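# Place the green block into the blue tray

## Task

Get the green block to rest inside the blue tray. The robot must neither fall over nor finish leaning or tilted, and nothing may be knocked or carried outside the work area.

## Robot and tools

ROBOT. A Rainbow Robotics RB-Y1 in a physics simulation. It has a differential base with two drive wheels and two rear casters. The base is 0.58 m wide, its front edge is 0.10 m ahead of the wheel axle and its back is 0.57 m behind it, and an on-the-spot turn sweeps a 0.58 m radius. Above that is a folding leg and torso (squat, shift, pitch, yaw), two 7-joint arms ending in parallel grippers, and a head with pan and tilt. Each wrist has a camera case sticking out sideways that can bump into things, so the robot can be up to 0.73 m wide. The base cannot drive sideways.

FRAMES. All positions are in metres. Base frame: origin on the floor midway between the drive wheels, x forward, y left, z up. The printed chest, left_hand and right_hand points are in this frame. A hand point lies between the finger pads, 0.03 m back from the tips. The fingers point along the hand's -z axis and close along its x axis. The printed hand position can be off, especially at long reach or when loaded. The odometry frame is the base frame as it was at the start. base_odometry only integrates wheel turns, so slips and bumps distort it. Its heading is in rad, left positive, from -3.142 to 3.142.

move. One robot action, plus the optional "cameras" (list drawn from head_camera, left_wrist_camera, right_wrist_camera, all) and "blocking". Allowed combinations are: base and/or joints, optionally with min_time_s or contact_limits; target alone or with min_time_s; or contact_limits alone. With no action, move just reports the state and images.
- base: a single object {x_m_s, turn_rad_s, for_s}. It is a velocity command held for a duration, not a pose. x_m_s is forward speed in m/s (negative backs up), magnitude 0.005 to 1.5 or 0. turn_rad_s is the turn rate in rad/s with left positive, magnitude 0.02 to 1.509 or 0. for_s is 0.1 to 5 s. Omitted velocities are 0. The base accelerates at 0.4 m/s² (turns at 0.5 rad/s²), so the distance covered is roughly speed times for_s, and it may coast for up to about 3 s afterwards. Combining both velocities gives a curved path.
- joints: one dictionary covering every part, keyed by joint name, holding absolute targets. Angles are in rad and grippers are the opening in m (0 to 0.1). Key ranges: torso_squat_rad 0 to 1.2 (larger is lower); torso_shift_rad -0.3 to 0.6 (positive moves the hips forward); torso_pitch_rad -0.2 to 1.4 (positive bows forward); torso_yaw_rad -1.5 to 1.5 (left positive; raise both shoulder rolls outward by at least 0.2 first). The shoulder_pitch joints run -2.356 to 2.356, with negative swinging the arm forward and up. left_shoulder_roll_rad runs 0 to 3.141 and right_shoulder_roll_rad -3.141 to 0; for both, moving away from 0 lifts the arm outward. The shoulder_yaw joints run ±2.094, elbows -2.617 to 0.01 (negative bends), forearm_roll ±3.141, wrist_pitch -1.57 to 1.919 and hand_roll ±2.705. head_pan_rad runs ±0.523 (left positive) and head_tilt_rad -0.35 to 1.57 (positive looks down). The torso also has combined limits: squat+shift<=1.52, squat-shift+pitch<=1.57, shift+0.5pitch-0.4squat<=0.7, shift+0.3pitch-0.5squat<=0.39. Breaking one leaves the torso off_target.
- target: an absolute pose for one hand: side ("left" or "right"), and x, y, z in m in the base frame (-3 to 3) for the hand point. quat_wxyz is four numbers in w,x,y,z order, using the same convention as the printed hand lines. It is converted to joint angles, so the hand travels on an arc. Split long moves into shorter hops. A target cannot be sent while an earlier move is still running.
- min_time_s: 0.1 to 8 s, the shortest time any arm, head or torso motion in the action may take.
- contact_limits: gripper current caps keyed left_gripper_m and right_gripper_m, in mA from 200 to 672.5 (the default is 672.5). A cap stays in force until you change it and scales the grip force.
- blocking: true or omitted waits until everything is at rest. false returns after about 0.5 s while motion continues.

wait: seconds 0 to 10, plus optional cameras. It returns early once running moves have settled.
stop: brakes all running motions. Braking can drift off the planned path.
zoom_image: camera plus region [x0, y0, x1, y1] in image pixels, measured from the top-left corner, at most 504 wide and 504 high. It only works on the latest image from that camera.
finished_scene: scene 1 (optional). It ends the scene for good, and the block must stay in the tray afterwards.

RESULTS. The "move" line reads done or the worst status. Hand statuses are reached (within 10 mm and 2°), short (with the distance off), or refused (with a reason). joint_status words: done, off_target (possibly still pushing), stopped, time_out, contact_stop (torso only), limit_stop_at_<name> (a self-collision guard or built-in limit), not_followed or "joint command not followed" (the arm-collision check held the arm back), torque_fault, limit_stop_at_motor_heat. For the base, done only means the velocity was sent, with a note on how long. on_its_own lists things the robot did without being told; "held at" there is a target, not a reading. lidar_m has 12 ranges, each a 30° sector starting straight ahead and going counter-clockwise, taken at 0.23 m height; "-" means nothing seen. motor_effort is the wheel load in %, with the peak in brackets; at rest a free wheel usually reads under 30. wheel_motors_off is 1 while the wheel motors are cut. The results also show joint torques, external torques, wrist force and torque (raw, with offsets), and motor temperatures (MOTOR HOT from 65 °C, and a fault at 80 °C). "pictures" gives the order of the images. If a call is refused, or an unplanned stop occurs, the remaining move/wait/finished_scene calls in that reply are skipped.

GRIPPING. To hold the block, command an opening at least 0.005 m narrower than the block. The gripper then reports off_target or done, and both are normal.

AVOID. Tipping is a failure. Don't bend or straighten the torso quickly with the arms reaching forward or carrying a load, and don't brake hard from a fast drive while bowed forward. Don't drive into furniture, because the base keeps pushing; high effort readings at rest mean something is being pushed. Never let the arms collide with or press on each other, including the grippers and camera cases; keeping the shoulder rolls about 0.5 rad outward keeps the hands apart. Avoid pressing hard enough to cause a torque fault, which stops everything for 10 s. Don't leave an arm straining toward an unreachable pose, since that builds heat. Don't drop the block from a height, don't release it while moving, and don't knock anything off the work area. Hard hits and slams count against the run.

Each tool is called after "Emit:" as name(argument=value, ...) on one line, values as JSON.

## Session

Emit:
move()

Scene clock: 0.00 s.
Joint torques (N m): no reading
External joint torques (N m): no reading
Motor temperatures (°C): left_arm=[41 43 43 35 46 41 50] | right_arm=[41 43 41 39 42 42 46]
Wrist force (N): no reading
Wrist torque (N m): no reading
Wrist force, peak (N): no reading
base_odometry: x=+0.000 y=+0.000 heading=+0.000
lidar_m: 2.30 2.21 1.81 1.70 2.37 2.87 2.87 3.06 2.12 2.55 2.86 2.42
base_status: not commanded
joint_positions: torso_squat_rad=+0.350 torso_shift_rad=+0.000 torso_pitch_rad=+0.000 torso_yaw_rad=+0.000 left_shoulder_pitch_rad=-0.027 left_shoulder_roll_rad=+0.000 left_shoulder_yaw_rad=+0.005 left_elbow_rad=-0.293 left_forearm_roll_rad=-0.048 left_wrist_pitch_rad=-0.015 left_hand_roll_rad=-0.002 left_gripper_m=+0.099 right_shoulder_pitch_rad=+0.000 right_shoulder_roll_rad=-0.021 right_shoulder_yaw_rad=+0.032 right_elbow_rad=-0.154 right_forearm_roll_rad=+0.046 right_wrist_pitch_rad=+0.002 right_hand_roll_rad=-0.050 right_gripper_m=+0.100 head_pan_rad=+0.000 head_tilt_rad=+0.400
joint_status: not commanded
wheel_motors_off: 0
motor_effort: left_wheel=+3 right_wheel=+2
chest: x=-0.2280 y=+0.0002 z=+1.2475 quat_wxyz=(+1.000, +0.000, +0.000, +0.000) (m; base frame)
left_hand: x=-0.0637 y=+0.2189 z=+0.5816 quat_wxyz=(+0.986, +0.003, -0.166, -0.027) (m; base frame)
right_hand: x=-0.1535 y=-0.2341 z=+0.5662 quat_wxyz=(+0.997, -0.010, -0.076, +0.015) (m; base frame)
pictures: head_camera, left_wrist_camera, right_wrist_camera
Images, in order (width x height): head_camera 896x504, left_wrist_camera 644x364, right_wrist_camera 644x364.

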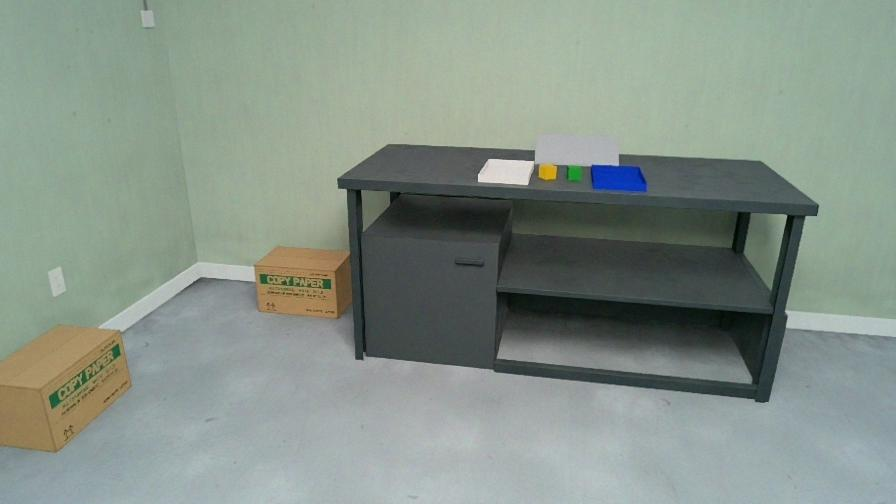

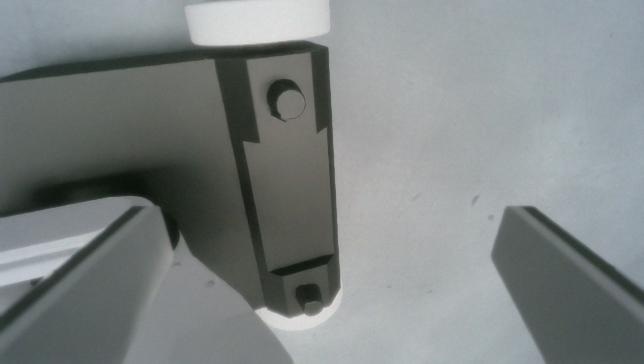

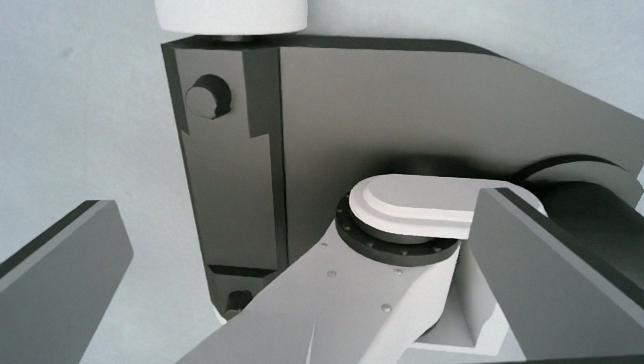

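Emit:
move(base={"turn_rad_s": -0.4, "for_s": 0.5})

Emit:
move(base={"x_m_s": 0.4, "for_s": 2.5}, joints={"head_tilt_rad": 0.5}, cameras=["head_camera"])

Scene clock: 8.60 s.
Joint torques (N m): left_arm=[-4.16 -0.69 0.13 -1.97 -0.2 -0.47 0.22] | right_arm=[-1.76 -0.65 0.16 -0.12 0.3 -0.34 0.06]
External joint torques (N m): left_arm=[-0.4 -0.81 0.13 0.16 -0.21 0.24 0.24] | right_arm=[0.13 0.45 0.2 0.27 0.26 0.02 0.05]
Wrist force (N): left_arm=[-3.6 1.6 -16.1] | right_arm=[-0.8 -0.9 -5.5]
Wrist torque (N m): left_arm=[0.60 -1.00 0.03] | right_arm=[0.12 -0.06 0.03]
Wrist force, peak (N): left_arm=[-4.0 1.7 -16.5] | right_arm=[-0.8 -0.8 -5.9]
move: done
base_odometry: x=+0.000 y=+0.000 heading=-0.124
lidar_m: 2.29 2.22 1.80 1.83 2.24 2.93 2.87 3.06 2.16 2.13 2.70 2.41
base_status: done (sent for 0.5 of 0.5 s)
joint_positions: torso_squat_rad=+0.350 torso_shift_rad=+0.000 torso_pitch_rad=+0.000 torso_yaw_rad=+0.000 left_shoulder_pitch_rad=-0.027 left_shoulder_roll_rad=+0.000 left_shoulder_yaw_rad=+0.005 left_elbow_rad=-0.293 left_forearm_roll_rad=-0.048 left_wrist_pitch_rad=-0.015 left_hand_roll_rad=-0.002 left_gripper_m=+0.099 right_shoulder_pitch_rad=+0.000 right_shoulder_roll_rad=-0.021 right_shoulder_yaw_rad=+0.032 right_elbow_rad=-0.154 right_forearm_roll_rad=+0.046 right_wrist_pitch_rad=+0.002 right_hand_roll_rad=-0.050 right_gripper_m=+0.100 head_pan_rad=+0.000 head_tilt_rad=+0.400
joint_status: not commanded
wheel_motors_off: 0
motor_effort: left_wheel=+16(31) right_wheel=+1(17)
chest: x=-0.2280 y=+0.0002 z=+1.2475 quat_wxyz=(+1.000, +0.000, +0.000, +0.000) (m; base frame)
left_hand: x=-0.0637 y=+0.2189 z=+0.5816 quat_wxyz=(+0.986, +0.003, -0.166, -0.027) (m; base frame)
right_hand: x=-0.1535 y=-0.2341 z=+0.5662 quat_wxyz=(+0.997, -0.010, -0.076, +0.015) (m; base frame)
pictures: none

Scene clock: 12.53 s.
Joint torques (N m): left_arm=[-3.98 -0.42 0.55 -1.85 -0.22 -0.53 0.06] | right_arm=[-1.18 -0.61 -0.47 -0.29 0.37 -0.37 0.08]
External joint torques (N m): left_arm=[-0.22 -0.55 0.55 0.29 -0.22 0.18 0.08] | right_arm=[0.71 0.49 -0.42 0.1 0.33 -0.02 0.08]
Wrist force (N): left_arm=[-3.8 1.7 -16.2] | right_arm=[-0.9 -0.7 -5.6]
Wrist torque (N m): left_arm=[0.58 -0.99 0.05] | right_arm=[0.12 -0.06 0.03]
Wrist force, peak (N): left_arm=[-4.2 1.6 -16.5] | right_arm=[-1.0 -0.9 -5.9]
move: done
base_odometry: x=+0.992 y=-0.124 heading=-0.125
lidar_m: 1.28 1.37 1.66 1.65 1.89 3.14 3.86 3.47 2.52 2.62 2.63 1.59
base_status: done (sent for 2.5 of 2.5 s)
joint_positions: torso_squat_rad=+0.350 torso_shift_rad=+0.000 torso_pitch_rad=+0.000 torso_yaw_rad=+0.000 left_shoulder_pitch_rad=-0.027 left_shoulder_roll_rad=+0.000 left_shoulder_yaw_rad=+0.005 left_elbow_rad=-0.293 left_forearm_roll_rad=-0.048 left_wrist_pitch_rad=-0.015 left_hand_roll_rad=-0.002 left_gripper_m=+0.099 right_shoulder_pitch_rad=+0.000 right_shoulder_roll_rad=-0.021 right_shoulder_yaw_rad=+0.032 right_elbow_rad=-0.154 right_forearm_roll_rad=+0.046 right_wrist_pitch_rad=+0.002 right_hand_roll_rad=-0.050 right_gripper_m=+0.100 head_pan_rad=+0.000 head_tilt_rad=+0.500
joint_status: all done
wheel_motors_off: 0
motor_effort: left_wheel=-4(39) right_wheel=+5(36)
chest: x=-0.2280 y=+0.0002 z=+1.2475 quat_wxyz=(+1.000, +0.000, +0.000, +0.000) (m; base frame)
left_hand: x=-0.0636 y=+0.2189 z=+0.5816 quat_wxyz=(+0.986, +0.003, -0.166, -0.027) (m; base frame)
right_hand: x=-0.1534 y=-0.2341 z=+0.5662 quat_wxyz=(+0.997, -0.010, -0.076, +0.015) (m; base frame)
pictures: head_camera
Images, in order (width x height): head_camera 896x504.

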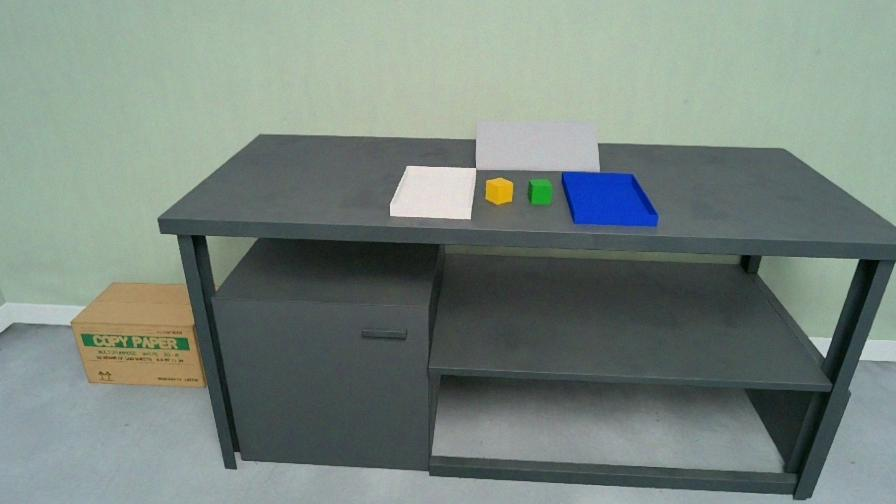

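Emit:
move(joints={"right_shoulder_roll_rad": -0.35, "right_elbow_rad": -2.0, "right_shoulder_pitch_rad": 0.3})

Emit:
move(target={"side": "right", "x": 0.3, "y": -0.32, "z": 1.1, "quat_wxyz": [1, 0, 0, 0]})

Emit:
move(base={"turn_rad_s": -0.2, "for_s": 0.35})

Emit:
move(base={"x_m_s": 0.3, "for_s": 2.6}, joints={"head_tilt_rad": 0.75}, cameras=["all"])

Scene clock: 22.70 s.
Joint torques (N m): left_arm=[-3.34 -0.15 0.05 -1.94 -0.12 -0.43 0.01] | right_arm=[-6.16 -6.03 -3.51 -10.27 0.53 -1.65 0.03]
External joint torques (N m): left_arm=[0.42 -0.28 0.05 0.19 -0.13 0.28 0.02] | right_arm=[0.17 -0.4 0.69 0.06 0.32 0.23 -0.02]
Wrist force (N): left_arm=[-4.1 1.8 -16.3] | right_arm=[-5.6 1.0 1.2]
Wrist torque (N m): left_arm=[0.58 -1.02 0.01] | right_arm=[-0.01 -0.34 -0.01]
Wrist force, peak (N): left_arm=[-3.7 1.8 -16.6] | right_arm=[-5.2 -0.2 -4.8]
move: done
base_odometry: x=+0.992 y=-0.124 heading=-0.125
lidar_m: 1.30 1.38 1.65 1.65 1.87 3.13 3.86 3.47 2.53 2.61 2.62 1.59
base_status: not commanded
joint_positions: torso_squat_rad=+0.350 torso_shift_rad=+0.000 torso_pitch_rad=+0.000 torso_yaw_rad=+0.000 left_shoulder_pitch_rad=-0.027 left_shoulder_roll_rad=+0.000 left_shoulder_yaw_rad=+0.005 left_elbow_rad=-0.293 left_forearm_roll_rad=-0.048 left_wrist_pitch_rad=-0.015 left_hand_roll_rad=-0.002 left_gripper_m=+0.099 right_shoulder_pitch_rad=+0.300 right_shoulder_roll_rad=-0.350 right_shoulder_yaw_rad=+0.032 right_elbow_rad=-2.000 right_forearm_roll_rad=+0.046 right_wrist_pitch_rad=+0.002 right_hand_roll_rad=-0.050 right_gripper_m=+0.100 head_pan_rad=+0.000 head_tilt_rad=+0.500
joint_status: all done
wheel_motors_off: 0
motor_effort: left_wheel=-5(6) right_wheel=+4(8)
chest: x=-0.2280 y=+0.0002 z=+1.2475 quat_wxyz=(+1.000, +0.000, +0.000, +0.000) (m; base frame)
left_hand: x=-0.0636 y=+0.2189 z=+0.5816 quat_wxyz=(+0.986, +0.003, -0.166, -0.027) (m; base frame)
right_hand: x=+0.2064 y=-0.2880 z=+1.0959 quat_wxyz=(+0.653, -0.099, -0.738, +0.136) (m; base frame)
pictures: none

Scene clock: 24.53 s.
Joint torques (N m): left_arm=[-3.87 -0.42 0.07 -2.07 -0.02 -0.6 0.11] | right_arm=[-26.76 -10.64 -0.22 -6.62 0.6 -0.42 0.08]
External joint torques (N m): left_arm=[-0.11 -0.55 0.08 0.06 -0.03 0.11 0.13] | right_arm=[-0.65 0.16 1.48 0.81 0.34 -0.34 0.08]
Wrist force (N): left_arm=[-3.8 1.6 -16.0] | right_arm=[-0.3 -1.0 -5.7]
Wrist torque (N m): left_arm=[0.59 -1.01 0.06] | right_arm=[0.12 -0.06 -0.11]
Wrist force, peak (N): left_arm=[-4.0 2.1 -16.3] | right_arm=[-5.6 0.3 -4.8]
move: done
base_odometry: x=+0.992 y=-0.124 heading=-0.125
lidar_m: 1.29 1.36 1.66 1.66 1.90 3.13 3.86 3.47 2.52 2.62 2.61 1.61
base_status: not commanded
joint_positions: torso_squat_rad=+0.350 torso_shift_rad=+0.000 torso_pitch_rad=+0.000 torso_yaw_rad=+0.000 left_shoulder_pitch_rad=-0.027 left_shoulder_roll_rad=+0.000 left_shoulder_yaw_rad=+0.005 left_elbow_rad=-0.293 left_forearm_roll_rad=-0.048 left_wrist_pitch_rad=-0.015 left_hand_roll_rad=-0.002 left_gripper_m=+0.099 right_shoulder_pitch_rad=-1.333 right_shoulder_roll_rad=-0.569 right_shoulder_yaw_rad=+0.216 right_elbow_rad=-0.375 right_forearm_roll_rad=-0.614 right_wrist_pitch_rad=+1.725 right_hand_roll_rad=+0.076 right_gripper_m=+0.100 head_pan_rad=+0.000 head_tilt_rad=+0.500
joint_status: all done
wheel_motors_off: 0
motor_effort: left_wheel=-4(6) right_wheel=+3(10)
chest: x=-0.2280 y=+0.0002 z=+1.2475 quat_wxyz=(+1.000, +0.000, +0.000, +0.000) (m; base frame)
left_hand: x=-0.0637 y=+0.2189 z=+0.5816 quat_wxyz=(+0.986, +0.003, -0.166, -0.027) (m; base frame)
right_hand: x=+0.2994 y=-0.3198 z=+1.1005 quat_wxyz=(+1.000, -0.001, -0.006, +0.000) (m; base frame)
right_hand_status: reached (checked arc, planned for 1.5 s): 1 mm and 0.6 deg off.
pictures: none

Scene clock: 25.87 s.
Joint torques (N m): left_arm=[-3.52 -0.68 -0.33 -2.12 -0.14 -0.55 0.02] | right_arm=[-26.96 -10.24 -0.01 -6.88 0.61 -0.35 0.02]
External joint torques (N m): left_arm=[0.24 -0.81 -0.33 0.01 -0.15 0.16 0.04] | right_arm=[-0.89 0.55 1.69 0.55 0.36 -0.27 0.02]
Wrist force (N): left_arm=[-3.8 1.6 -15.8] | right_arm=[-0.1 -1.0 -5.6]
Wrist torque (N m): left_arm=[0.59 -1.00 0.04] | right_arm=[0.10 -0.03 -0.12]
Wrist force, peak (N): left_arm=[-4.3 1.9 -16.3] | right_arm=[-0.2 -0.9 -5.9]
move: done
base_odometry: x=+0.992 y=-0.124 heading=-0.191
lidar_m: 1.28 1.34 1.67 1.65 1.90 2.92 3.87 3.67 2.52 2.61 2.76 1.57
base_status: done (sent for 0.37 of 0.37 s)
joint_positions: torso_squat_rad=+0.350 torso_shift_rad=+0.000 torso_pitch_rad=+0.000 torso_yaw_rad=+0.000 left_shoulder_pitch_rad=-0.027 left_shoulder_roll_rad=+0.000 left_shoulder_yaw_rad=+0.005 left_elbow_rad=-0.293 left_forearm_roll_rad=-0.048 left_wrist_pitch_rad=-0.015 left_hand_roll_rad=-0.002 left_gripper_m=+0.099 right_shoulder_pitch_rad=-1.333 right_shoulder_roll_rad=-0.569 right_shoulder_yaw_rad=+0.216 right_elbow_rad=-0.375 right_forearm_roll_rad=-0.614 right_wrist_pitch_rad=+1.725 right_hand_roll_rad=+0.076 right_gripper_m=+0.100 head_pan_rad=+0.000 head_tilt_rad=+0.500
joint_status: not commanded
wheel_motors_off: 0
motor_effort: left_wheel=+6(37) right_wheel=-19(44)
chest: x=-0.2280 y=+0.0002 z=+1.2475 quat_wxyz=(+1.000, +0.000, +0.000, +0.000) (m; base frame)
left_hand: x=-0.0637 y=+0.2189 z=+0.5816 quat_wxyz=(+0.986, +0.003, -0.166, -0.027) (m; base frame)
right_hand: x=+0.2994 y=-0.3199 z=+1.1004 quat_wxyz=(+1.000, -0.001, -0.005, +0.000) (m; base frame)
pictures: none

Scene clock: 29.67 s.
Joint torques (N m): left_arm=[-3.53 -0.33 -0.07 -1.94 -0.09 -0.54 0.05] | right_arm=[-27.25 -10.4 -0.09 -6.93 0.54 -0.31 0.03]
External joint torques (N m): left_arm=[0.23 -0.46 -0.06 0.19 -0.1 0.17 0.07] | right_arm=[-1.18 0.39 1.62 0.5 0.29 -0.23 0.03]
Wrist force (N): left_arm=[-4.3 1.9 -16.0] | right_arm=[-0.3 -0.7 -5.6]
Wrist torque (N m): left_arm=[0.55 -1.05 0.03] | right_arm=[0.08 -0.06 -0.13]
Wrist force, peak (N): left_arm=[-3.9 1.7 -16.5] | right_arm=[-0.5 -0.9 -6.0]
move: done
base_odometry: x=+1.758 y=-0.272 heading=-0.191
lidar_m: 0.52 0.52 0.72 1.60 1.97 2.38 4.64 3.09 2.73 2.64 1.09 1.20
base_status: done (sent for 2.6 of 2.6 s)
joint_positions: torso_squat_rad=+0.350 torso_shift_rad=+0.000 torso_pitch_rad=+0.000 torso_yaw_rad=+0.000 left_shoulder_pitch_rad=-0.027 left_shoulder_roll_rad=+0.000 left_shoulder_yaw_rad=+0.005 left_elbow_rad=-0.293 left_forearm_roll_rad=-0.048 left_wrist_pitch_rad=-0.015 left_hand_roll_rad=-0.002 left_gripper_m=+0.099 right_shoulder_pitch_rad=-1.333 right_shoulder_roll_rad=-0.569 right_shoulder_yaw_rad=+0.216 right_elbow_rad=-0.375 right_forearm_roll_rad=-0.614 right_wrist_pitch_rad=+1.725 right_hand_roll_rad=+0.076 right_gripper_m=+0.100 head_pan_rad=+0.000 head_tilt_rad=+0.750
joint_status: all done
wheel_motors_off: 0
motor_effort: left_wheel=-5(29) right_wheel=+6(34)
chest: x=-0.2280 y=+0.0002 z=+1.2475 quat_wxyz=(+1.000, +0.000, +0.000, +0.000) (m; base frame)
left_hand: x=-0.0636 y=+0.2189 z=+0.5816 quat_wxyz=(+0.986, +0.003, -0.166, -0.027) (m; base frame)
right_hand: x=+0.2994 y=-0.3199 z=+1.1003 quat_wxyz=(+1.000, -0.001, -0.005, +0.000) (m; base frame)
pictures: head_camera, left_wrist_camera, right_wrist_camera
Images, in order (width x height): head_camera 896x504, left_wrist_camera 644x364, right_wrist_camera 644x364.

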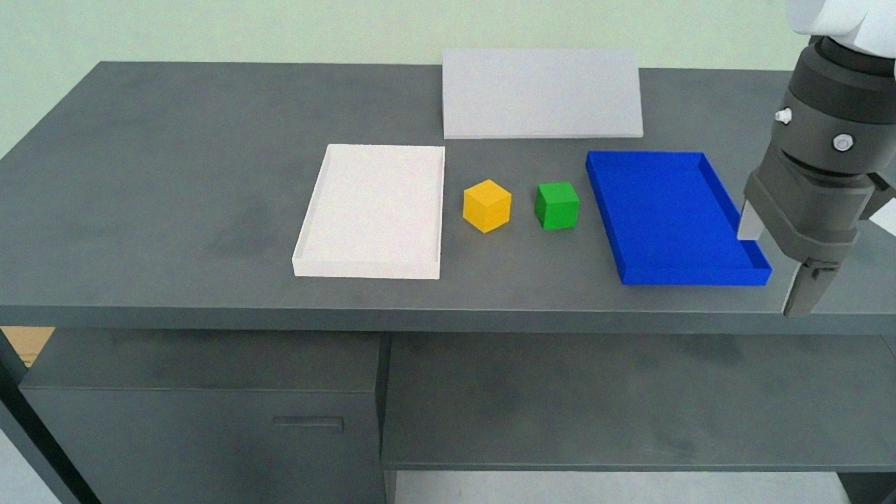

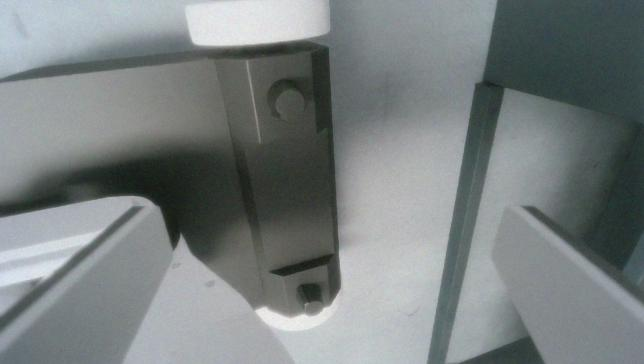

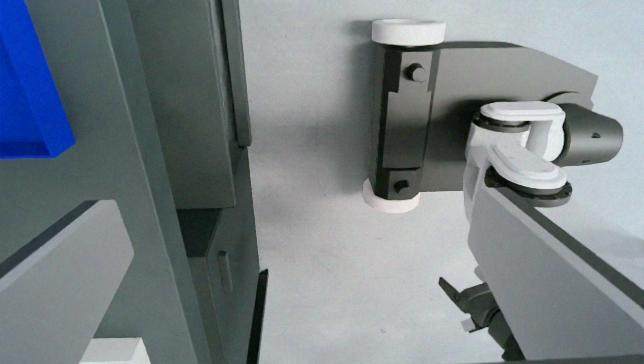

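Emit:
move(joints={"torso_pitch_rad": 0.45, "head_tilt_rad": 0.6}, min_time_s=1.6)

Emit:
move(target={"side": "right", "x": 0.35, "y": -0.22, "z": 1.08, "quat_wxyz": [1, 0, 0, 0]})

Emit:
move(base={"x_m_s": 0.2, "for_s": 1.4}, cameras=["head_camera","right_wrist_camera"])

Scene clock: 40.47 s.
Joint torques (N m): left_arm=[7.41 -0.65 -0.04 2.42 -0.13 0.41 0.14] | right_arm=[-22.03 -11.3 -0.09 -5.28 0.58 0.52 -0.07]
External joint torques (N m): left_arm=[-0.24 -0.66 -0.08 0.02 -0.13 0.3 0.14] | right_arm=[-0.78 0.6 1.48 0.39 0.26 -0.29 -0.05]
Wrist force (N): left_arm=[-1.2 1.9 -16.0] | right_arm=[2.3 -1.1 -4.7]
Wrist torque (N m): left_arm=[0.54 -0.85 0.03] | right_arm=[0.14 0.08 -0.10]
Wrist force, peak (N): left_arm=[-2.3 1.8 -16.9] | right_arm=[2.6 -1.1 -5.5]
move: done
base_odometry: x=+1.758 y=-0.272 heading=-0.191
lidar_m: 0.51 0.52 0.73 1.60 1.98 2.38 4.65 3.06 2.73 2.63 1.10 1.19
base_status: not commanded
joint_positions: torso_squat_rad=+0.350 torso_shift_rad=+0.000 torso_pitch_rad=+0.450 torso_yaw_rad=+0.000 left_shoulder_pitch_rad=-0.027 left_shoulder_roll_rad=+0.000 left_shoulder_yaw_rad=+0.005 left_elbow_rad=-0.293 left_forearm_roll_rad=-0.048 left_wrist_pitch_rad=-0.015 left_hand_roll_rad=-0.002 left_gripper_m=+0.099 right_shoulder_pitch_rad=-1.332 right_shoulder_roll_rad=-0.569 right_shoulder_yaw_rad=+0.216 right_elbow_rad=-0.374 right_forearm_roll_rad=-0.614 right_wrist_pitch_rad=+1.725 right_hand_roll_rad=+0.076 right_gripper_m=+0.100 head_pan_rad=+0.000 head_tilt_rad=+0.600
joint_status: all done
wheel_motors_off: 0
motor_effort: left_wheel=-4(5) right_wheel=+3(7)
chest: x=-0.0934 y=+0.0002 z=+1.2167 quat_wxyz=(+0.975, +0.000, +0.223, +0.000) (m; base frame)
left_hand: x=-0.2351 y=+0.2189 z=+0.5456 quat_wxyz=(+0.998, -0.003, +0.058, -0.027) (m; base frame)
right_hand: x=+0.3173 y=-0.3200 z=+0.8547 quat_wxyz=(+0.976, -0.001, +0.218, +0.000) (m; base frame)
pictures: none

Scene clock: 42.13 s.
Joint torques (N m): left_arm=[7.86 -0.51 0.59 2.7 -0.07 0.31 0] | right_arm=[-19.61 -7.44 -9.22 1.07 0.62 -0.11 0.26]
External joint torques (N m): left_arm=[0.21 -0.51 0.55 0.31 -0.07 0.19 0] | right_arm=[-0.05 0.53 1.3 -0.38 0.38 -0.1 0.26]
Wrist force (N): left_arm=[-1.0 1.9 -16.2] | right_arm=[0.1 -1.3 -5.5]
Wrist torque (N m): left_arm=[0.58 -0.82 0.05] | right_arm=[0.15 0.03 0.08]
Wrist force, peak (N): left_arm=[-1.2 2.5 -16.7] | right_arm=[1.8 -0.8 -7.7]
move: done
base_odometry: x=+1.758 y=-0.272 heading=-0.191
lidar_m: 0.51 0.52 0.72 1.61 1.97 2.37 4.64 3.07 2.74 2.63 1.09 1.19
base_status: not commanded
joint_positions: torso_squat_rad=+0.350 torso_shift_rad=+0.000 torso_pitch_rad=+0.450 torso_yaw_rad=+0.000 left_shoulder_pitch_rad=-0.027 left_shoulder_roll_rad=+0.000 left_shoulder_yaw_rad=+0.005 left_elbow_rad=-0.293 left_forearm_roll_rad=-0.048 left_wrist_pitch_rad=-0.015 left_hand_roll_rad=-0.002 left_gripper_m=+0.099 right_shoulder_pitch_rad=-1.877 right_shoulder_roll_rad=-1.286 right_shoulder_yaw_rad=+1.330 right_elbow_rad=-1.636 right_forearm_roll_rad=-1.720 right_wrist_pitch_rad=+1.482 right_hand_roll_rad=-0.842 right_gripper_m=+0.100 head_pan_rad=+0.000 head_tilt_rad=+0.600
joint_status: all done
wheel_motors_off: 0
motor_effort: left_wheel=-4(5) right_wheel=+4(7)
chest: x=-0.0935 y=+0.0002 z=+1.2167 quat_wxyz=(+0.975, +0.000, +0.223, +0.000) (m; base frame)
left_hand: x=-0.2350 y=+0.2189 z=+0.5456 quat_wxyz=(+0.998, -0.003, +0.058, -0.027) (m; base frame)
right_hand: x=+0.3501 y=-0.2199 z=+1.0804 quat_wxyz=(+1.000, +0.000, +0.000, +0.000) (m; base frame)
right_hand_status: reached (checked arc, planned for 1.3 s): 0 mm and 0.0 deg off.
pictures: none

Scene clock: 44.60 s.
Joint torques (N m): left_arm=[7.73 -0.4 0.27 2.5 0.07 0.28 -0.01] | right_arm=[-20.37 -7.53 -8.89 0.97 0.47 -0.2 0.19]
External joint torques (N m): left_arm=[0.08 -0.41 0.23 0.1 0.07 0.16 -0.01] | right_arm=[-0.81 0.44 1.62 -0.48 0.23 -0.19 0.19]
Wrist force (N): left_arm=[-1.0 2.2 -16.2] | right_arm=[-0.2 -1.1 -5.3]
Wrist torque (N m): left_arm=[0.53 -0.81 0.05] | right_arm=[0.12 -0.01 0.07]
Wrist force, peak (N): left_arm=[-1.2 2.1 -16.7] | right_arm=[-0.2 -1.0 -5.8]
move: done
base_odometry: x=+2.033 y=-0.326 heading=-0.191
lidar_m: 0.37 0.24 0.32 1.62 1.67 2.58 4.92 3.20 2.73 1.02 1.07 0.90
base_status: done (sent for 1.4 of 1.4 s)
joint_positions: torso_squat_rad=+0.350 torso_shift_rad=+0.000 torso_pitch_rad=+0.450 torso_yaw_rad=+0.000 left_shoulder_pitch_rad=-0.027 left_shoulder_roll_rad=+0.000 left_shoulder_yaw_rad=+0.005 left_elbow_rad=-0.293 left_forearm_roll_rad=-0.048 left_wrist_pitch_rad=-0.015 left_hand_roll_rad=-0.002 left_gripper_m=+0.099 right_shoulder_pitch_rad=-1.877 right_shoulder_roll_rad=-1.286 right_shoulder_yaw_rad=+1.330 right_elbow_rad=-1.636 right_forearm_roll_rad=-1.720 right_wrist_pitch_rad=+1.482 right_hand_roll_rad=-0.842 right_gripper_m=+0.100 head_pan_rad=+0.000 head_tilt_rad=+0.600
joint_status: not commanded
wheel_motors_off: 0
motor_effort: left_wheel=-2(16) right_wheel=+1(26)
chest: x=-0.0934 y=+0.0002 z=+1.2167 quat_wxyz=(+0.975, +0.000, +0.223, +0.000) (m; base frame)
left_hand: x=-0.2350 y=+0.2189 z=+0.5456 quat_wxyz=(+0.998, -0.003, +0.058, -0.027) (m; base frame)
right_hand: x=+0.3501 y=-0.2200 z=+1.0803 quat_wxyz=(+1.000, +0.000, +0.000, +0.000) (m; base frame)
pictures: head_camera, right_wrist_camera
Images, in order (width x height): head_camera 896x504, right_wrist_camera 644x364.

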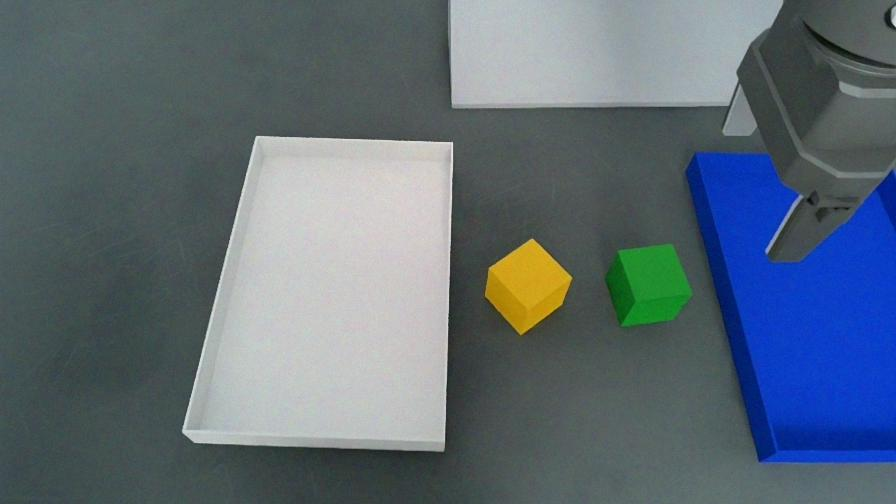

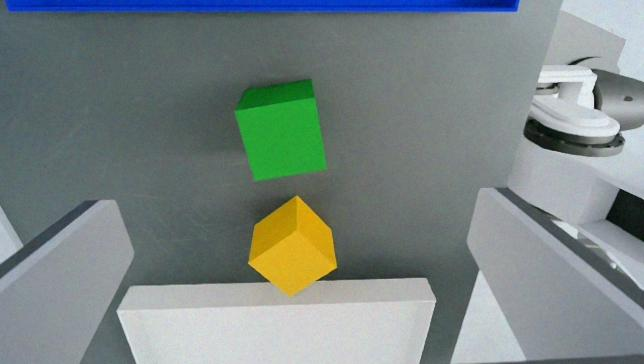

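Emit:
move(target={"side": "right", "x": 0.39, "y": -0.2, "z": 0.98, "quat_wxyz": [0.996, 0, 0, 0.087]}, cameras=["head_camera","right_wrist_camera"])

Scene clock: 51.27 s.
Joint torques (N m): left_arm=[7.68 -0.53 0.54 2.62 -0.11 0.4 0.05] | right_arm=[-24.07 -9.69 -8.91 1.18 0.33 0.06 -0.32]
External joint torques (N m): left_arm=[0.02 -0.54 0.5 0.22 -0.11 0.28 0.05] | right_arm=[-1.81 -0.29 0.82 0.44 0.08 0.09 -0.32]
Wrist force (N): left_arm=[-1.4 2.1 -16.1] | right_arm=[-0.3 -0.7 -5.6]
Wrist torque (N m): left_arm=[0.56 -0.85 0.03] | right_arm=[0.08 -0.02 -0.08]
Wrist force, peak (N): left_arm=[-1.1 2.4 -16.8] | right_arm=[-0.1 -0.6 -6.9]
move: done
base_odometry: x=+2.033 y=-0.326 heading=-0.191
lidar_m: 0.36 0.24 0.32 1.62 1.67 2.60 4.92 3.20 2.73 1.03 1.08 0.90
base_status: not commanded
joint_positions: torso_squat_rad=+0.350 torso_shift_rad=+0.000 torso_pitch_rad=+0.450 torso_yaw_rad=+0.000 left_shoulder_pitch_rad=-0.027 left_shoulder_roll_rad=+0.000 left_shoulder_yaw_rad=+0.005 left_elbow_rad=-0.293 left_forearm_roll_rad=-0.048 left_wrist_pitch_rad=-0.015 left_hand_roll_rad=-0.002 left_gripper_m=+0.099 right_shoulder_pitch_rad=-1.744 right_shoulder_roll_rad=-1.042 right_shoulder_yaw_rad=+1.401 right_elbow_rad=-1.348 right_forearm_roll_rad=-1.607 right_wrist_pitch_rad=+1.309 right_hand_roll_rad=-0.584 right_gripper_m=+0.100 head_pan_rad=+0.000 head_tilt_rad=+0.600
joint_status: all done
wheel_motors_off: 0
motor_effort: left_wheel=-2(3) right_wheel=+0(6)
chest: x=-0.0934 y=+0.0002 z=+1.2167 quat_wxyz=(+0.975, +0.000, +0.223, +0.000) (m; base frame)
left_hand: x=-0.2350 y=+0.2189 z=+0.5456 quat_wxyz=(+0.998, -0.003, +0.058, -0.027) (m; base frame)
right_hand: x=+0.3895 y=-0.1999 z=+0.9802 quat_wxyz=(+0.996, +0.000, -0.002, +0.087) (m; base frame)
right_hand_status: reached (checked arc, planned for 0.6 s): 1 mm and 0.2 deg off.
pictures: head_camera, right_wrist_camera
Images, in order (width x height): head_camera 896x504, right_wrist_camera 644x364.

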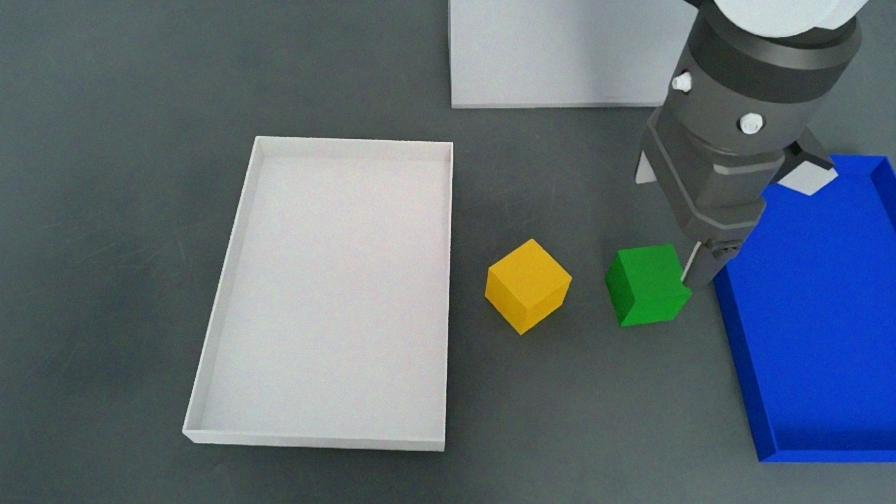

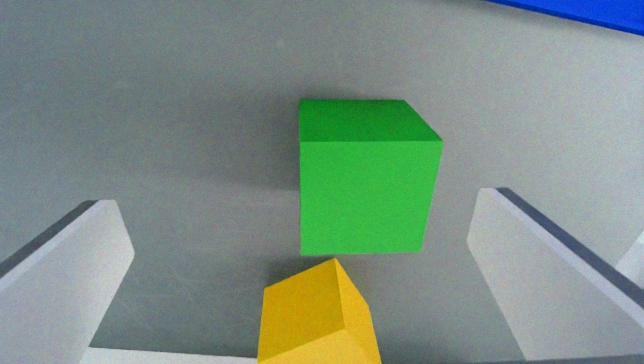

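Emit:
move(target={"side": "right", "x": 0.376, "y": -0.195, "z": 0.915, "quat_wxyz": [0.996, 0, 0, 0.087]}, cameras=["head_camera","right_wrist_camera"])

Scene clock: 60.17 s.
Joint torques (N m): left_arm=[7.9 -0.25 0.16 2.49 -0.03 0.36 0.05] | right_arm=[-23.59 -8.94 -8.79 1.21 0.35 0.04 0]
External joint torques (N m): left_arm=[0.25 -0.26 0.12 0.09 -0.03 0.24 0.04] | right_arm=[-1.7 0.74 0.48 0.9 0.12 0.06 0]
Wrist force (N): left_arm=[-0.9 2.1 -16.8] | right_arm=[-0.3 -0.9 -5.5]
Wrist torque (N m): left_arm=[0.54 -0.80 0.03] | right_arm=[0.09 -0.04 0.08]
Wrist force, peak (N): left_arm=[-0.9 2.1 -16.8] | right_arm=[-0.3 -0.8 -7.3]
move: done
base_odometry: x=+2.033 y=-0.326 heading=-0.191
lidar_m: 0.37 0.24 0.32 1.63 1.67 2.59 4.93 3.20 2.73 1.02 1.09 0.90
base_status: not commanded
joint_positions: torso_squat_rad=+0.350 torso_shift_rad=+0.000 torso_pitch_rad=+0.450 torso_yaw_rad=+0.000 left_shoulder_pitch_rad=-0.027 left_shoulder_roll_rad=+0.000 left_shoulder_yaw_rad=+0.005 left_elbow_rad=-0.293 left_forearm_roll_rad=-0.048 left_wrist_pitch_rad=-0.015 left_hand_roll_rad=-0.002 left_gripper_m=+0.099 right_shoulder_pitch_rad=-1.640 right_shoulder_roll_rad=-0.977 right_shoulder_yaw_rad=+1.449 right_elbow_rad=-1.328 right_forearm_roll_rad=-1.535 right_wrist_pitch_rad=+1.182 right_hand_roll_rad=-0.618 right_gripper_m=+0.100 head_pan_rad=+0.000 head_tilt_rad=+0.600
joint_status: all done
wheel_motors_off: 0
motor_effort: left_wheel=-3(4) right_wheel=+4(6)
chest: x=-0.0934 y=+0.0002 z=+1.2167 quat_wxyz=(+0.975, +0.000, +0.223, +0.000) (m; base frame)
left_hand: x=-0.2350 y=+0.2189 z=+0.5456 quat_wxyz=(+0.998, -0.003, +0.058, -0.027) (m; base frame)
right_hand: x=+0.3754 y=-0.1952 z=+0.9155 quat_wxyz=(+0.996, +0.000, -0.001, +0.087) (m; base frame)
right_hand_status: reached (checked arc, planned for 0.4 s): 1 mm and 0.1 deg off.
pictures: head_camera, right_wrist_camera
Images, in order (width x height): head_camera 896x504, right_wrist_camera 644x364.

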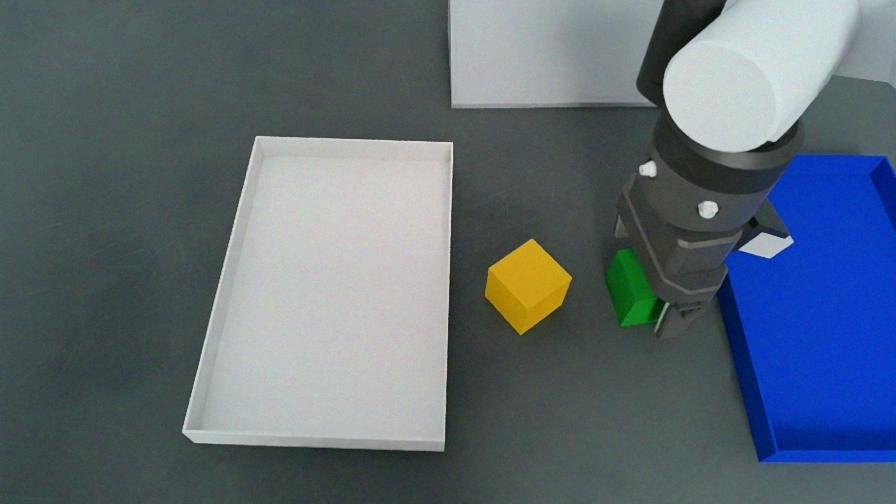

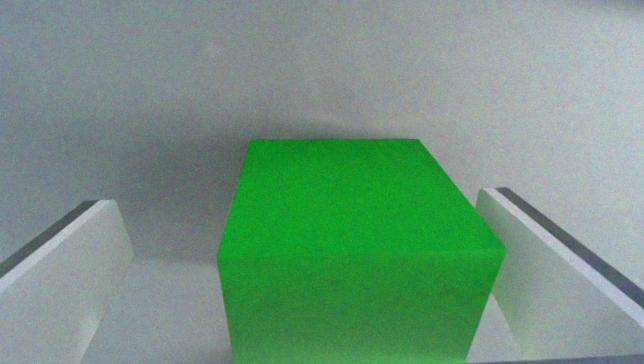

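Emit:
move(target={"side": "right", "x": 0.365, "y": -0.187, "z": 0.915, "quat_wxyz": [0.996, 0, 0, 0.087]})

Emit:
move(target={"side": "right", "x": 0.365, "y": -0.187, "z": 0.88, "quat_wxyz": [0.996, 0, 0, 0.087]}, min_time_s=1, cameras=["head_camera","right_wrist_camera"])

Scene clock: 68.27 s.
Joint torques (N m): left_arm=[7.31 -0.75 0.27 2.65 -0.18 0.39 0.18] | right_arm=[-22.92 -10.1 -7.77 0.08 0.5 -0.13 0.22]
External joint torques (N m): left_arm=[-0.35 -0.76 0.23 0.25 -0.17 0.28 0.17] | right_arm=[-1.3 -0.62 1.67 -0.09 0.27 -0.11 0.22]
Wrist force (N): left_arm=[-1.1 2.1 -16.4] | right_arm=[0.0 -1.0 -5.8]
Wrist torque (N m): left_arm=[0.55 -0.83 0.02] | right_arm=[0.11 -0.01 0.09]
Wrist force, peak (N): left_arm=[-1.1 2.2 -16.8] | right_arm=[-0.9 -0.3 -6.1]
move: done
base_odometry: x=+2.033 y=-0.326 heading=-0.191
lidar_m: 0.37 0.25 0.32 1.62 1.67 2.59 4.93 3.20 2.73 1.02 1.07 0.90
base_status: not commanded
joint_positions: torso_squat_rad=+0.350 torso_shift_rad=+0.000 torso_pitch_rad=+0.450 torso_yaw_rad=+0.000 left_shoulder_pitch_rad=-0.027 left_shoulder_roll_rad=+0.000 left_shoulder_yaw_rad=+0.005 left_elbow_rad=-0.293 left_forearm_roll_rad=-0.048 left_wrist_pitch_rad=-0.015 left_hand_roll_rad=-0.002 left_gripper_m=+0.099 right_shoulder_pitch_rad=-1.641 right_shoulder_roll_rad=-0.985 right_shoulder_yaw_rad=+1.455 right_elbow_rad=-1.386 right_forearm_roll_rad=-1.520 right_wrist_pitch_rad=+1.180 right_hand_roll_rad=-0.670 right_gripper_m=+0.100 head_pan_rad=+0.000 head_tilt_rad=+0.600
joint_status: all done
wheel_motors_off: 0
motor_effort: left_wheel=-2(3) right_wheel=+0(5)
chest: x=-0.0935 y=+0.0002 z=+1.2167 quat_wxyz=(+0.975, +0.000, +0.223, +0.000) (m; base frame)
left_hand: x=-0.2350 y=+0.2189 z=+0.5456 quat_wxyz=(+0.998, -0.003, +0.058, -0.027) (m; base frame)
right_hand: x=+0.3651 y=-0.1870 z=+0.9150 quat_wxyz=(+0.996, +0.001, +0.001, +0.087) (m; base frame)
right_hand_status: reached (checked arc, planned for 0.3 s): 0 mm and 0.2 deg off.
pictures: none

Scene clock: 71.57 s.
Joint torques (N m): left_arm=[7.78 -0.48 0.09 2.48 -0.05 0.39 -0.09] | right_arm=[4.85 1.5 4.46 4.25 5.93 -9.4 0.08]
External joint torques (N m): left_arm=[0.24 -0.45 0.05 0.12 -0.05 0.28 -0.09] | right_arm=[26.87 11.09 13.59 4.05 5.7 -9.31 0.08]
Wrist force (N): left_arm=[-1.3 2.1 -16.4] | right_arm=[-22.9 -4.2 95.7]
Wrist torque (N m): left_arm=[0.57 -0.85 0.03] | right_arm=[-0.71 6.30 -0.05]
Wrist force, peak (N): left_arm=[-2.2 2.5 -16.7] | right_arm=[-20.6 -10.1 199.9]
move: short
base_odometry: x=+2.033 y=-0.326 heading=-0.192
lidar_m: 0.36 0.25 0.32 1.62 1.67 2.59 4.92 3.20 2.74 1.03 1.07 0.90
base_status: not commanded
joint_positions: torso_squat_rad=+0.350 torso_shift_rad=-0.002 torso_pitch_rad=+0.446 torso_yaw_rad=-0.001 left_shoulder_pitch_rad=-0.027 left_shoulder_roll_rad=+0.000 left_shoulder_yaw_rad=+0.005 left_elbow_rad=-0.293 left_forearm_roll_rad=-0.048 left_wrist_pitch_rad=-0.015 left_hand_roll_rad=-0.002 left_gripper_m=+0.099 right_shoulder_pitch_rad=-1.616 right_shoulder_roll_rad=-0.935 right_shoulder_yaw_rad=+1.462 right_elbow_rad=-1.308 right_forearm_roll_rad=-1.493 right_wrist_pitch_rad=+1.122 right_hand_roll_rad=-0.649 right_gripper_m=+0.100 head_pan_rad=+0.000 head_tilt_rad=+0.600
joint_status: right_shoulder_pitch_rad time_out (moved +0.025 of +0.053); right_shoulder_yaw_rad time_out (moved +0.007 of +0.021); right_wrist_pitch_rad time_out (moved -0.058 of -0.064); the others done
wheel_motors_off: 0
on_its_own: right_shoulder_pitch_rad is held at -1.608, not at your -1.588, since a time_out
motor_effort: left_wheel=-4(9) right_wheel=+13(23)
chest: x=-0.0955 y=+0.0006 z=+1.2171 quat_wxyz=(+0.975, -0.001, +0.221, +0.000) (m; base frame)
left_hand: x=-0.2345 y=+0.2186 z=+0.5453 quat_wxyz=(+0.998, -0.003, +0.056, -0.027) (m; base frame)
right_hand: x=+0.3767 y=-0.1837 z=+0.8987 quat_wxyz=(+0.996, +0.003, -0.017, +0.085) (m; base frame)
right_hand_status: short (checked arc, planned for 1.0 s): time_out, 22 mm and 2.0 deg off.
pictures: head_camera, right_wrist_camera
Images, in order (width x height): head_camera 896x504, right_wrist_camera 644x364.

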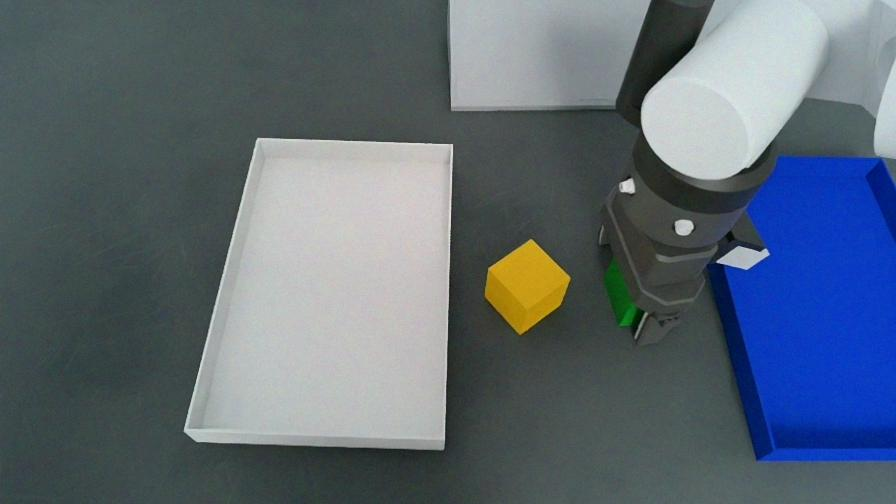

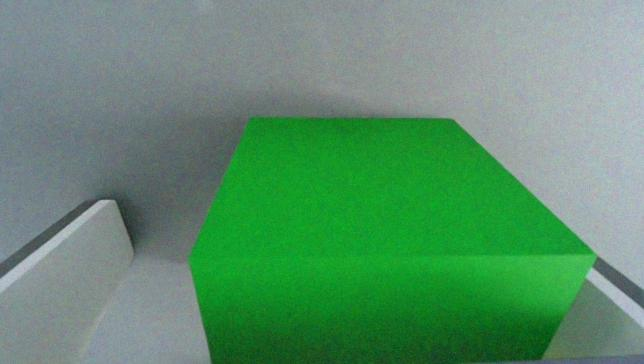

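Emit:
move(target={"side": "right", "x": 0.364, "y": -0.185, "z": 0.908, "quat_wxyz": [0.996, 0, 0, 0.087]}, cameras=["right_wrist_camera"])

Emit:
move(joints={"right_gripper_m": 0.04}, cameras=["right_wrist_camera"])

Scene clock: 77.70 s.
Joint torques (N m): left_arm=[8.08 -0.3 -0.03 2.62 -0.05 0.43 0.19] | right_arm=[-21.29 -8.38 -7.41 -0.15 0.45 -0.33 -0.1]
External joint torques (N m): left_arm=[0.43 -0.3 -0.07 0.22 -0.04 0.31 0.18] | right_arm=[0.43 1.1 1.87 -0.28 0.23 -0.32 -0.1]
Wrist force (N): left_arm=[-1.1 2.3 -16.6] | right_arm=[-2.7 0.9 -5.7]
Wrist torque (N m): left_arm=[0.52 -0.82 0.05] | right_arm=[-0.09 -0.31 0.11]
Wrist force, peak (N): left_arm=[-1.0 1.8 -16.8] | right_arm=[-23.3 -3.9 98.3]
move: done
base_odometry: x=+2.033 y=-0.326 heading=-0.191
lidar_m: 0.37 0.25 0.32 1.62 1.66 2.59 4.92 3.19 2.74 1.02 1.07 0.91
base_status: not commanded
joint_positions: torso_squat_rad=+0.350 torso_shift_rad=+0.000 torso_pitch_rad=+0.450 torso_yaw_rad=+0.000 left_shoulder_pitch_rad=-0.027 left_shoulder_roll_rad=+0.000 left_shoulder_yaw_rad=+0.005 left_elbow_rad=-0.293 left_forearm_roll_rad=-0.048 left_wrist_pitch_rad=-0.015 left_hand_roll_rad=-0.002 left_gripper_m=+0.099 right_shoulder_pitch_rad=-1.629 right_shoulder_roll_rad=-0.961 right_shoulder_yaw_rad=+1.461 right_elbow_rad=-1.357 right_forearm_roll_rad=-1.513 right_wrist_pitch_rad=+1.165 right_hand_roll_rad=-0.664 right_gripper_m=+0.100 head_pan_rad=+0.000 head_tilt_rad=+0.600
joint_status: all done
wheel_motors_off: 0
motor_effort: left_wheel=-4(11) right_wheel=+2(16)
chest: x=-0.0935 y=+0.0002 z=+1.2167 quat_wxyz=(+0.975, +0.000, +0.223, +0.000) (m; base frame)
left_hand: x=-0.2349 y=+0.2189 z=+0.5456 quat_wxyz=(+0.998, -0.003, +0.058, -0.027) (m; base frame)
right_hand: x=+0.3659 y=-0.1850 z=+0.9054 quat_wxyz=(+0.996, +0.000, +0.002, +0.087) (m; base frame)
right_hand_status: reached (checked arc, planned for 0.3 s): 3 mm and 0.2 deg off.
pictures: right_wrist_camera
Images, in order (width x height): right_wrist_camera 644x364.

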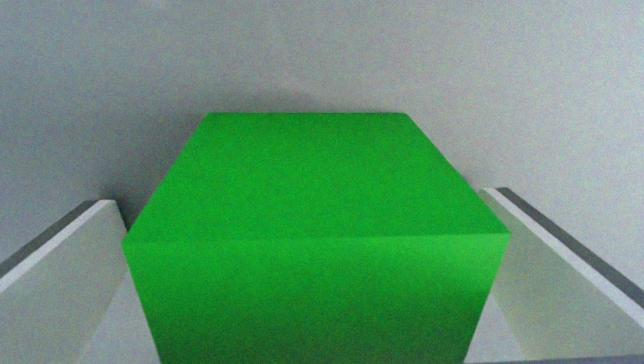

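Scene clock: 78.90 s.
Joint torques (N m): left_arm=[7.77 -0.47 0.1 2.61 -0.12 0.23 0] | right_arm=[-21.58 -8.8 -6.92 -0.15 0.66 -0.24 0.03]
External joint torques (N m): left_arm=[0.12 -0.47 0.06 0.21 -0.12 0.11 -0.01] | right_arm=[0.15 0.67 2.36 -0.28 0.44 -0.22 0.03]
Wrist force (N): left_arm=[-1.2 2.1 -16.2] | right_arm=[-2.9 0.6 -4.4]
Wrist torque (N m): left_arm=[0.55 -0.83 0.02] | right_arm=[-0.11 -0.32 0.10]
Wrist force, peak (N): left_arm=[-1.0 2.0 -16.7] | right_arm=[-2.9 0.8 -5.6]
move: off_target
base_odometry: x=+2.033 y=-0.326 heading=-0.191
lidar_m: 0.36 0.24 0.33 1.62 1.66 2.58 4.92 3.19 2.73 1.02 1.08 0.90
base_status: not commanded
joint_positions: torso_squat_rad=+0.350 torso_shift_rad=+0.000 torso_pitch_rad=+0.450 torso_yaw_rad=+0.000 left_shoulder_pitch_rad=-0.027 left_shoulder_roll_rad=+0.000 left_shoulder_yaw_rad=+0.005 left_elbow_rad=-0.293 left_forearm_roll_rad=-0.048 left_wrist_pitch_rad=-0.015 left_hand_roll_rad=-0.002 left_gripper_m=+0.099 right_shoulder_pitch_rad=-1.629 right_shoulder_roll_rad=-0.961 right_shoulder_yaw_rad=+1.461 right_elbow_rad=-1.357 right_forearm_roll_rad=-1.513 right_wrist_pitch_rad=+1.165 right_hand_roll_rad=-0.664 right_gripper_m=+0.050 head_pan_rad=+0.000 head_tilt_rad=+0.600
joint_status: right_gripper_m off_target (ended at +0.050, target +0.040)
wheel_motors_off: 0
motor_effort: left_wheel=-4(5) right_wheel=+4(7)
chest: x=-0.0935 y=+0.0002 z=+1.2167 quat_wxyz=(+0.975, +0.000, +0.223, +0.000) (m; base frame)
left_hand: x=-0.2349 y=+0.2189 z=+0.5456 quat_wxyz=(+0.998, -0.003, +0.058, -0.027) (m; base frame)
right_hand: x=+0.3659 y=-0.1850 z=+0.9053 quat_wxyz=(+0.996, +0.000, +0.002, +0.087) (m; base frame)
pictures: right_wrist_camera
Images, in order (width x height): right_wrist_camera 644x364.

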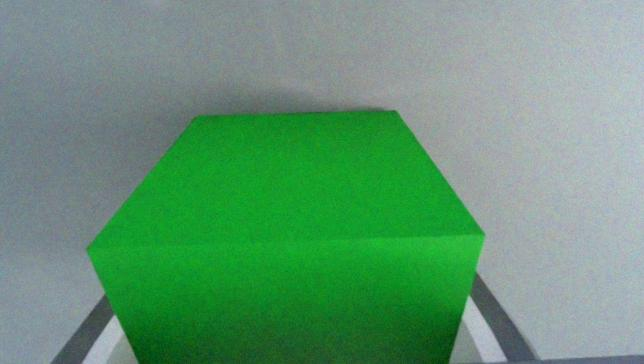

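Emit:
move(target={"side": "right", "x": 0.366, "y": -0.185, "z": 1.0, "quat_wxyz": [0.996, 0, 0, 0.087]})

Emit:
move(target={"side": "right", "x": 0.36, "y": -0.38, "z": 1.0, "quat_wxyz": [1, 0, 0, 0]}, cameras=["head_camera","right_wrist_camera"])

Scene clock: 83.03 s.
Joint torques (N m): left_arm=[8.32 -0.58 -0.44 2.39 -0.29 0.48 0.07] | right_arm=[-21.68 -8.05 -9.68 0.02 0.59 -0.26 -0.03]
External joint torques (N m): left_arm=[0.66 -0.58 -0.49 -0.01 -0.29 0.37 0.06] | right_arm=[-0.3 0.79 0.55 -0.68 0.35 -0.24 -0.03]
Wrist force (N): left_arm=[-0.8 1.8 -15.8] | right_arm=[-2.5 0.8 -6.2]
Wrist torque (N m): left_arm=[0.55 -0.81 0.02] | right_arm=[-0.09 -0.31 0.08]
Wrist force, peak (N): left_arm=[-1.4 2.2 -16.8] | right_arm=[-3.2 1.1 -8.6]
move: done
base_odometry: x=+2.033 y=-0.326 heading=-0.191
lidar_m: 0.38 0.24 0.32 1.62 1.66 2.60 4.93 3.20 2.73 1.02 1.08 0.89
base_status: not commanded
joint_positions: torso_squat_rad=+0.350 torso_shift_rad=+0.000 torso_pitch_rad=+0.450 torso_yaw_rad=+0.000 left_shoulder_pitch_rad=-0.027 left_shoulder_roll_rad=+0.000 left_shoulder_yaw_rad=+0.005 left_elbow_rad=-0.293 left_forearm_roll_rad=-0.048 left_wrist_pitch_rad=-0.015 left_hand_roll_rad=-0.002 left_gripper_m=+0.099 right_shoulder_pitch_rad=-1.777 right_shoulder_roll_rad=-1.094 right_shoulder_yaw_rad=+1.395 right_elbow_rad=-1.510 right_forearm_roll_rad=-1.609 right_wrist_pitch_rad=+1.339 right_hand_roll_rad=-0.703 right_gripper_m=+0.050 head_pan_rad=+0.000 head_tilt_rad=+0.600
joint_status: all done
wheel_motors_off: 0
motor_effort: left_wheel=-4(4) right_wheel=+5(6)
chest: x=-0.0935 y=+0.0002 z=+1.2167 quat_wxyz=(+0.975, +0.000, +0.223, +0.000) (m; base frame)
left_hand: x=-0.2350 y=+0.2189 z=+0.5456 quat_wxyz=(+0.998, -0.003, +0.058, -0.027) (m; base frame)
right_hand: x=+0.3662 y=-0.1850 z=+1.0002 quat_wxyz=(+0.996, +0.000, +0.000, +0.087) (m; base frame)
right_hand_status: reached (checked arc, planned for 0.5 s): 0 mm and 0.0 deg off.
pictures: none

Scene clock: 84.57 s.
Joint torques (N m): left_arm=[8.08 -0.33 0.26 2.53 -0.1 0.47 0.06] | right_arm=[-18.89 -10.38 -8.84 1.28 0.4 -0.28 -0.09]
External joint torques (N m): left_arm=[0.43 -0.34 0.22 0.13 -0.09 0.35 0.05] | right_arm=[-1.6 1.82 0.7 -0.61 0.15 -0.24 -0.09]
Wrist force (N): left_arm=[-1.5 2.1 -16.6] | right_arm=[-2.3 0.9 -6.2]
Wrist torque (N m): left_arm=[0.56 -0.88 0.03] | right_arm=[-0.06 -0.28 -0.07]
Wrist force, peak (N): left_arm=[-1.4 2.5 -16.6] | right_arm=[-2.3 1.9 -7.0]
move: done
base_odometry: x=+2.033 y=-0.326 heading=-0.191
lidar_m: 0.36 0.24 0.32 1.62 1.66 2.59 4.93 3.19 2.73 1.02 1.08 0.91
base_status: not commanded
joint_positions: torso_squat_rad=+0.350 torso_shift_rad=+0.000 torso_pitch_rad=+0.450 torso_yaw_rad=+0.000 left_shoulder_pitch_rad=-0.027 left_shoulder_roll_rad=+0.000 left_shoulder_yaw_rad=+0.005 left_elbow_rad=-0.293 left_forearm_roll_rad=-0.048 left_wrist_pitch_rad=-0.015 left_hand_roll_rad=-0.002 left_gripper_m=+0.099 right_shoulder_pitch_rad=-1.615 right_shoulder_roll_rad=-1.449 right_shoulder_yaw_rad=+1.392 right_elbow_rad=-1.373 right_forearm_roll_rad=-1.735 right_wrist_pitch_rad=+1.255 right_hand_roll_rad=-0.346 right_gripper_m=+0.050 head_pan_rad=+0.000 head_tilt_rad=+0.600
joint_status: all done
wheel_motors_off: 0
motor_effort: left_wheel=-4(6) right_wheel=+3(8)
chest: x=-0.0934 y=+0.0002 z=+1.2167 quat_wxyz=(+0.975, +0.000, +0.223, +0.000) (m; base frame)
left_hand: x=-0.2350 y=+0.2189 z=+0.5456 quat_wxyz=(+0.998, -0.003, +0.058, -0.027) (m; base frame)
right_hand: x=+0.3598 y=-0.3801 z=+1.0001 quat_wxyz=(+1.000, -0.001, -0.002, -0.001) (m; base frame)
right_hand_status: reached (checked arc, planned for 0.7 s): 0 mm and 0.2 deg off.
pictures: head_camera, right_wrist_camera
Images, in order (width x height): head_camera 896x504, right_wrist_camera 644x364.

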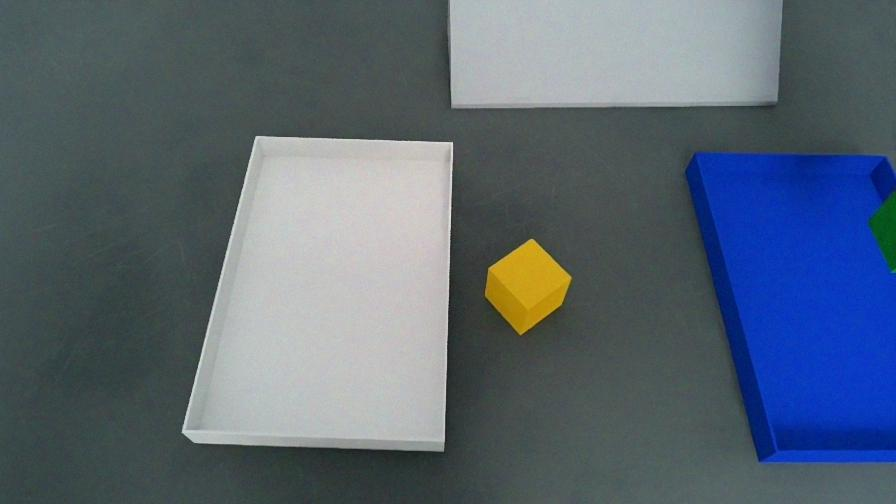

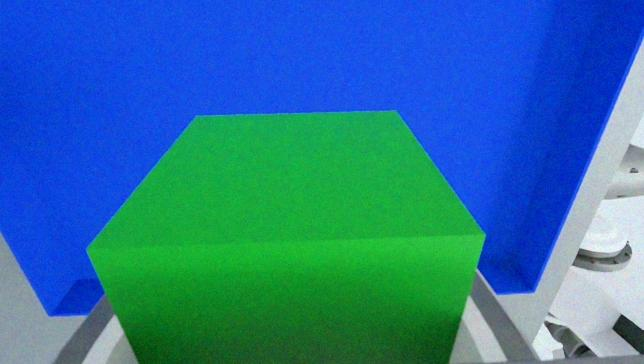

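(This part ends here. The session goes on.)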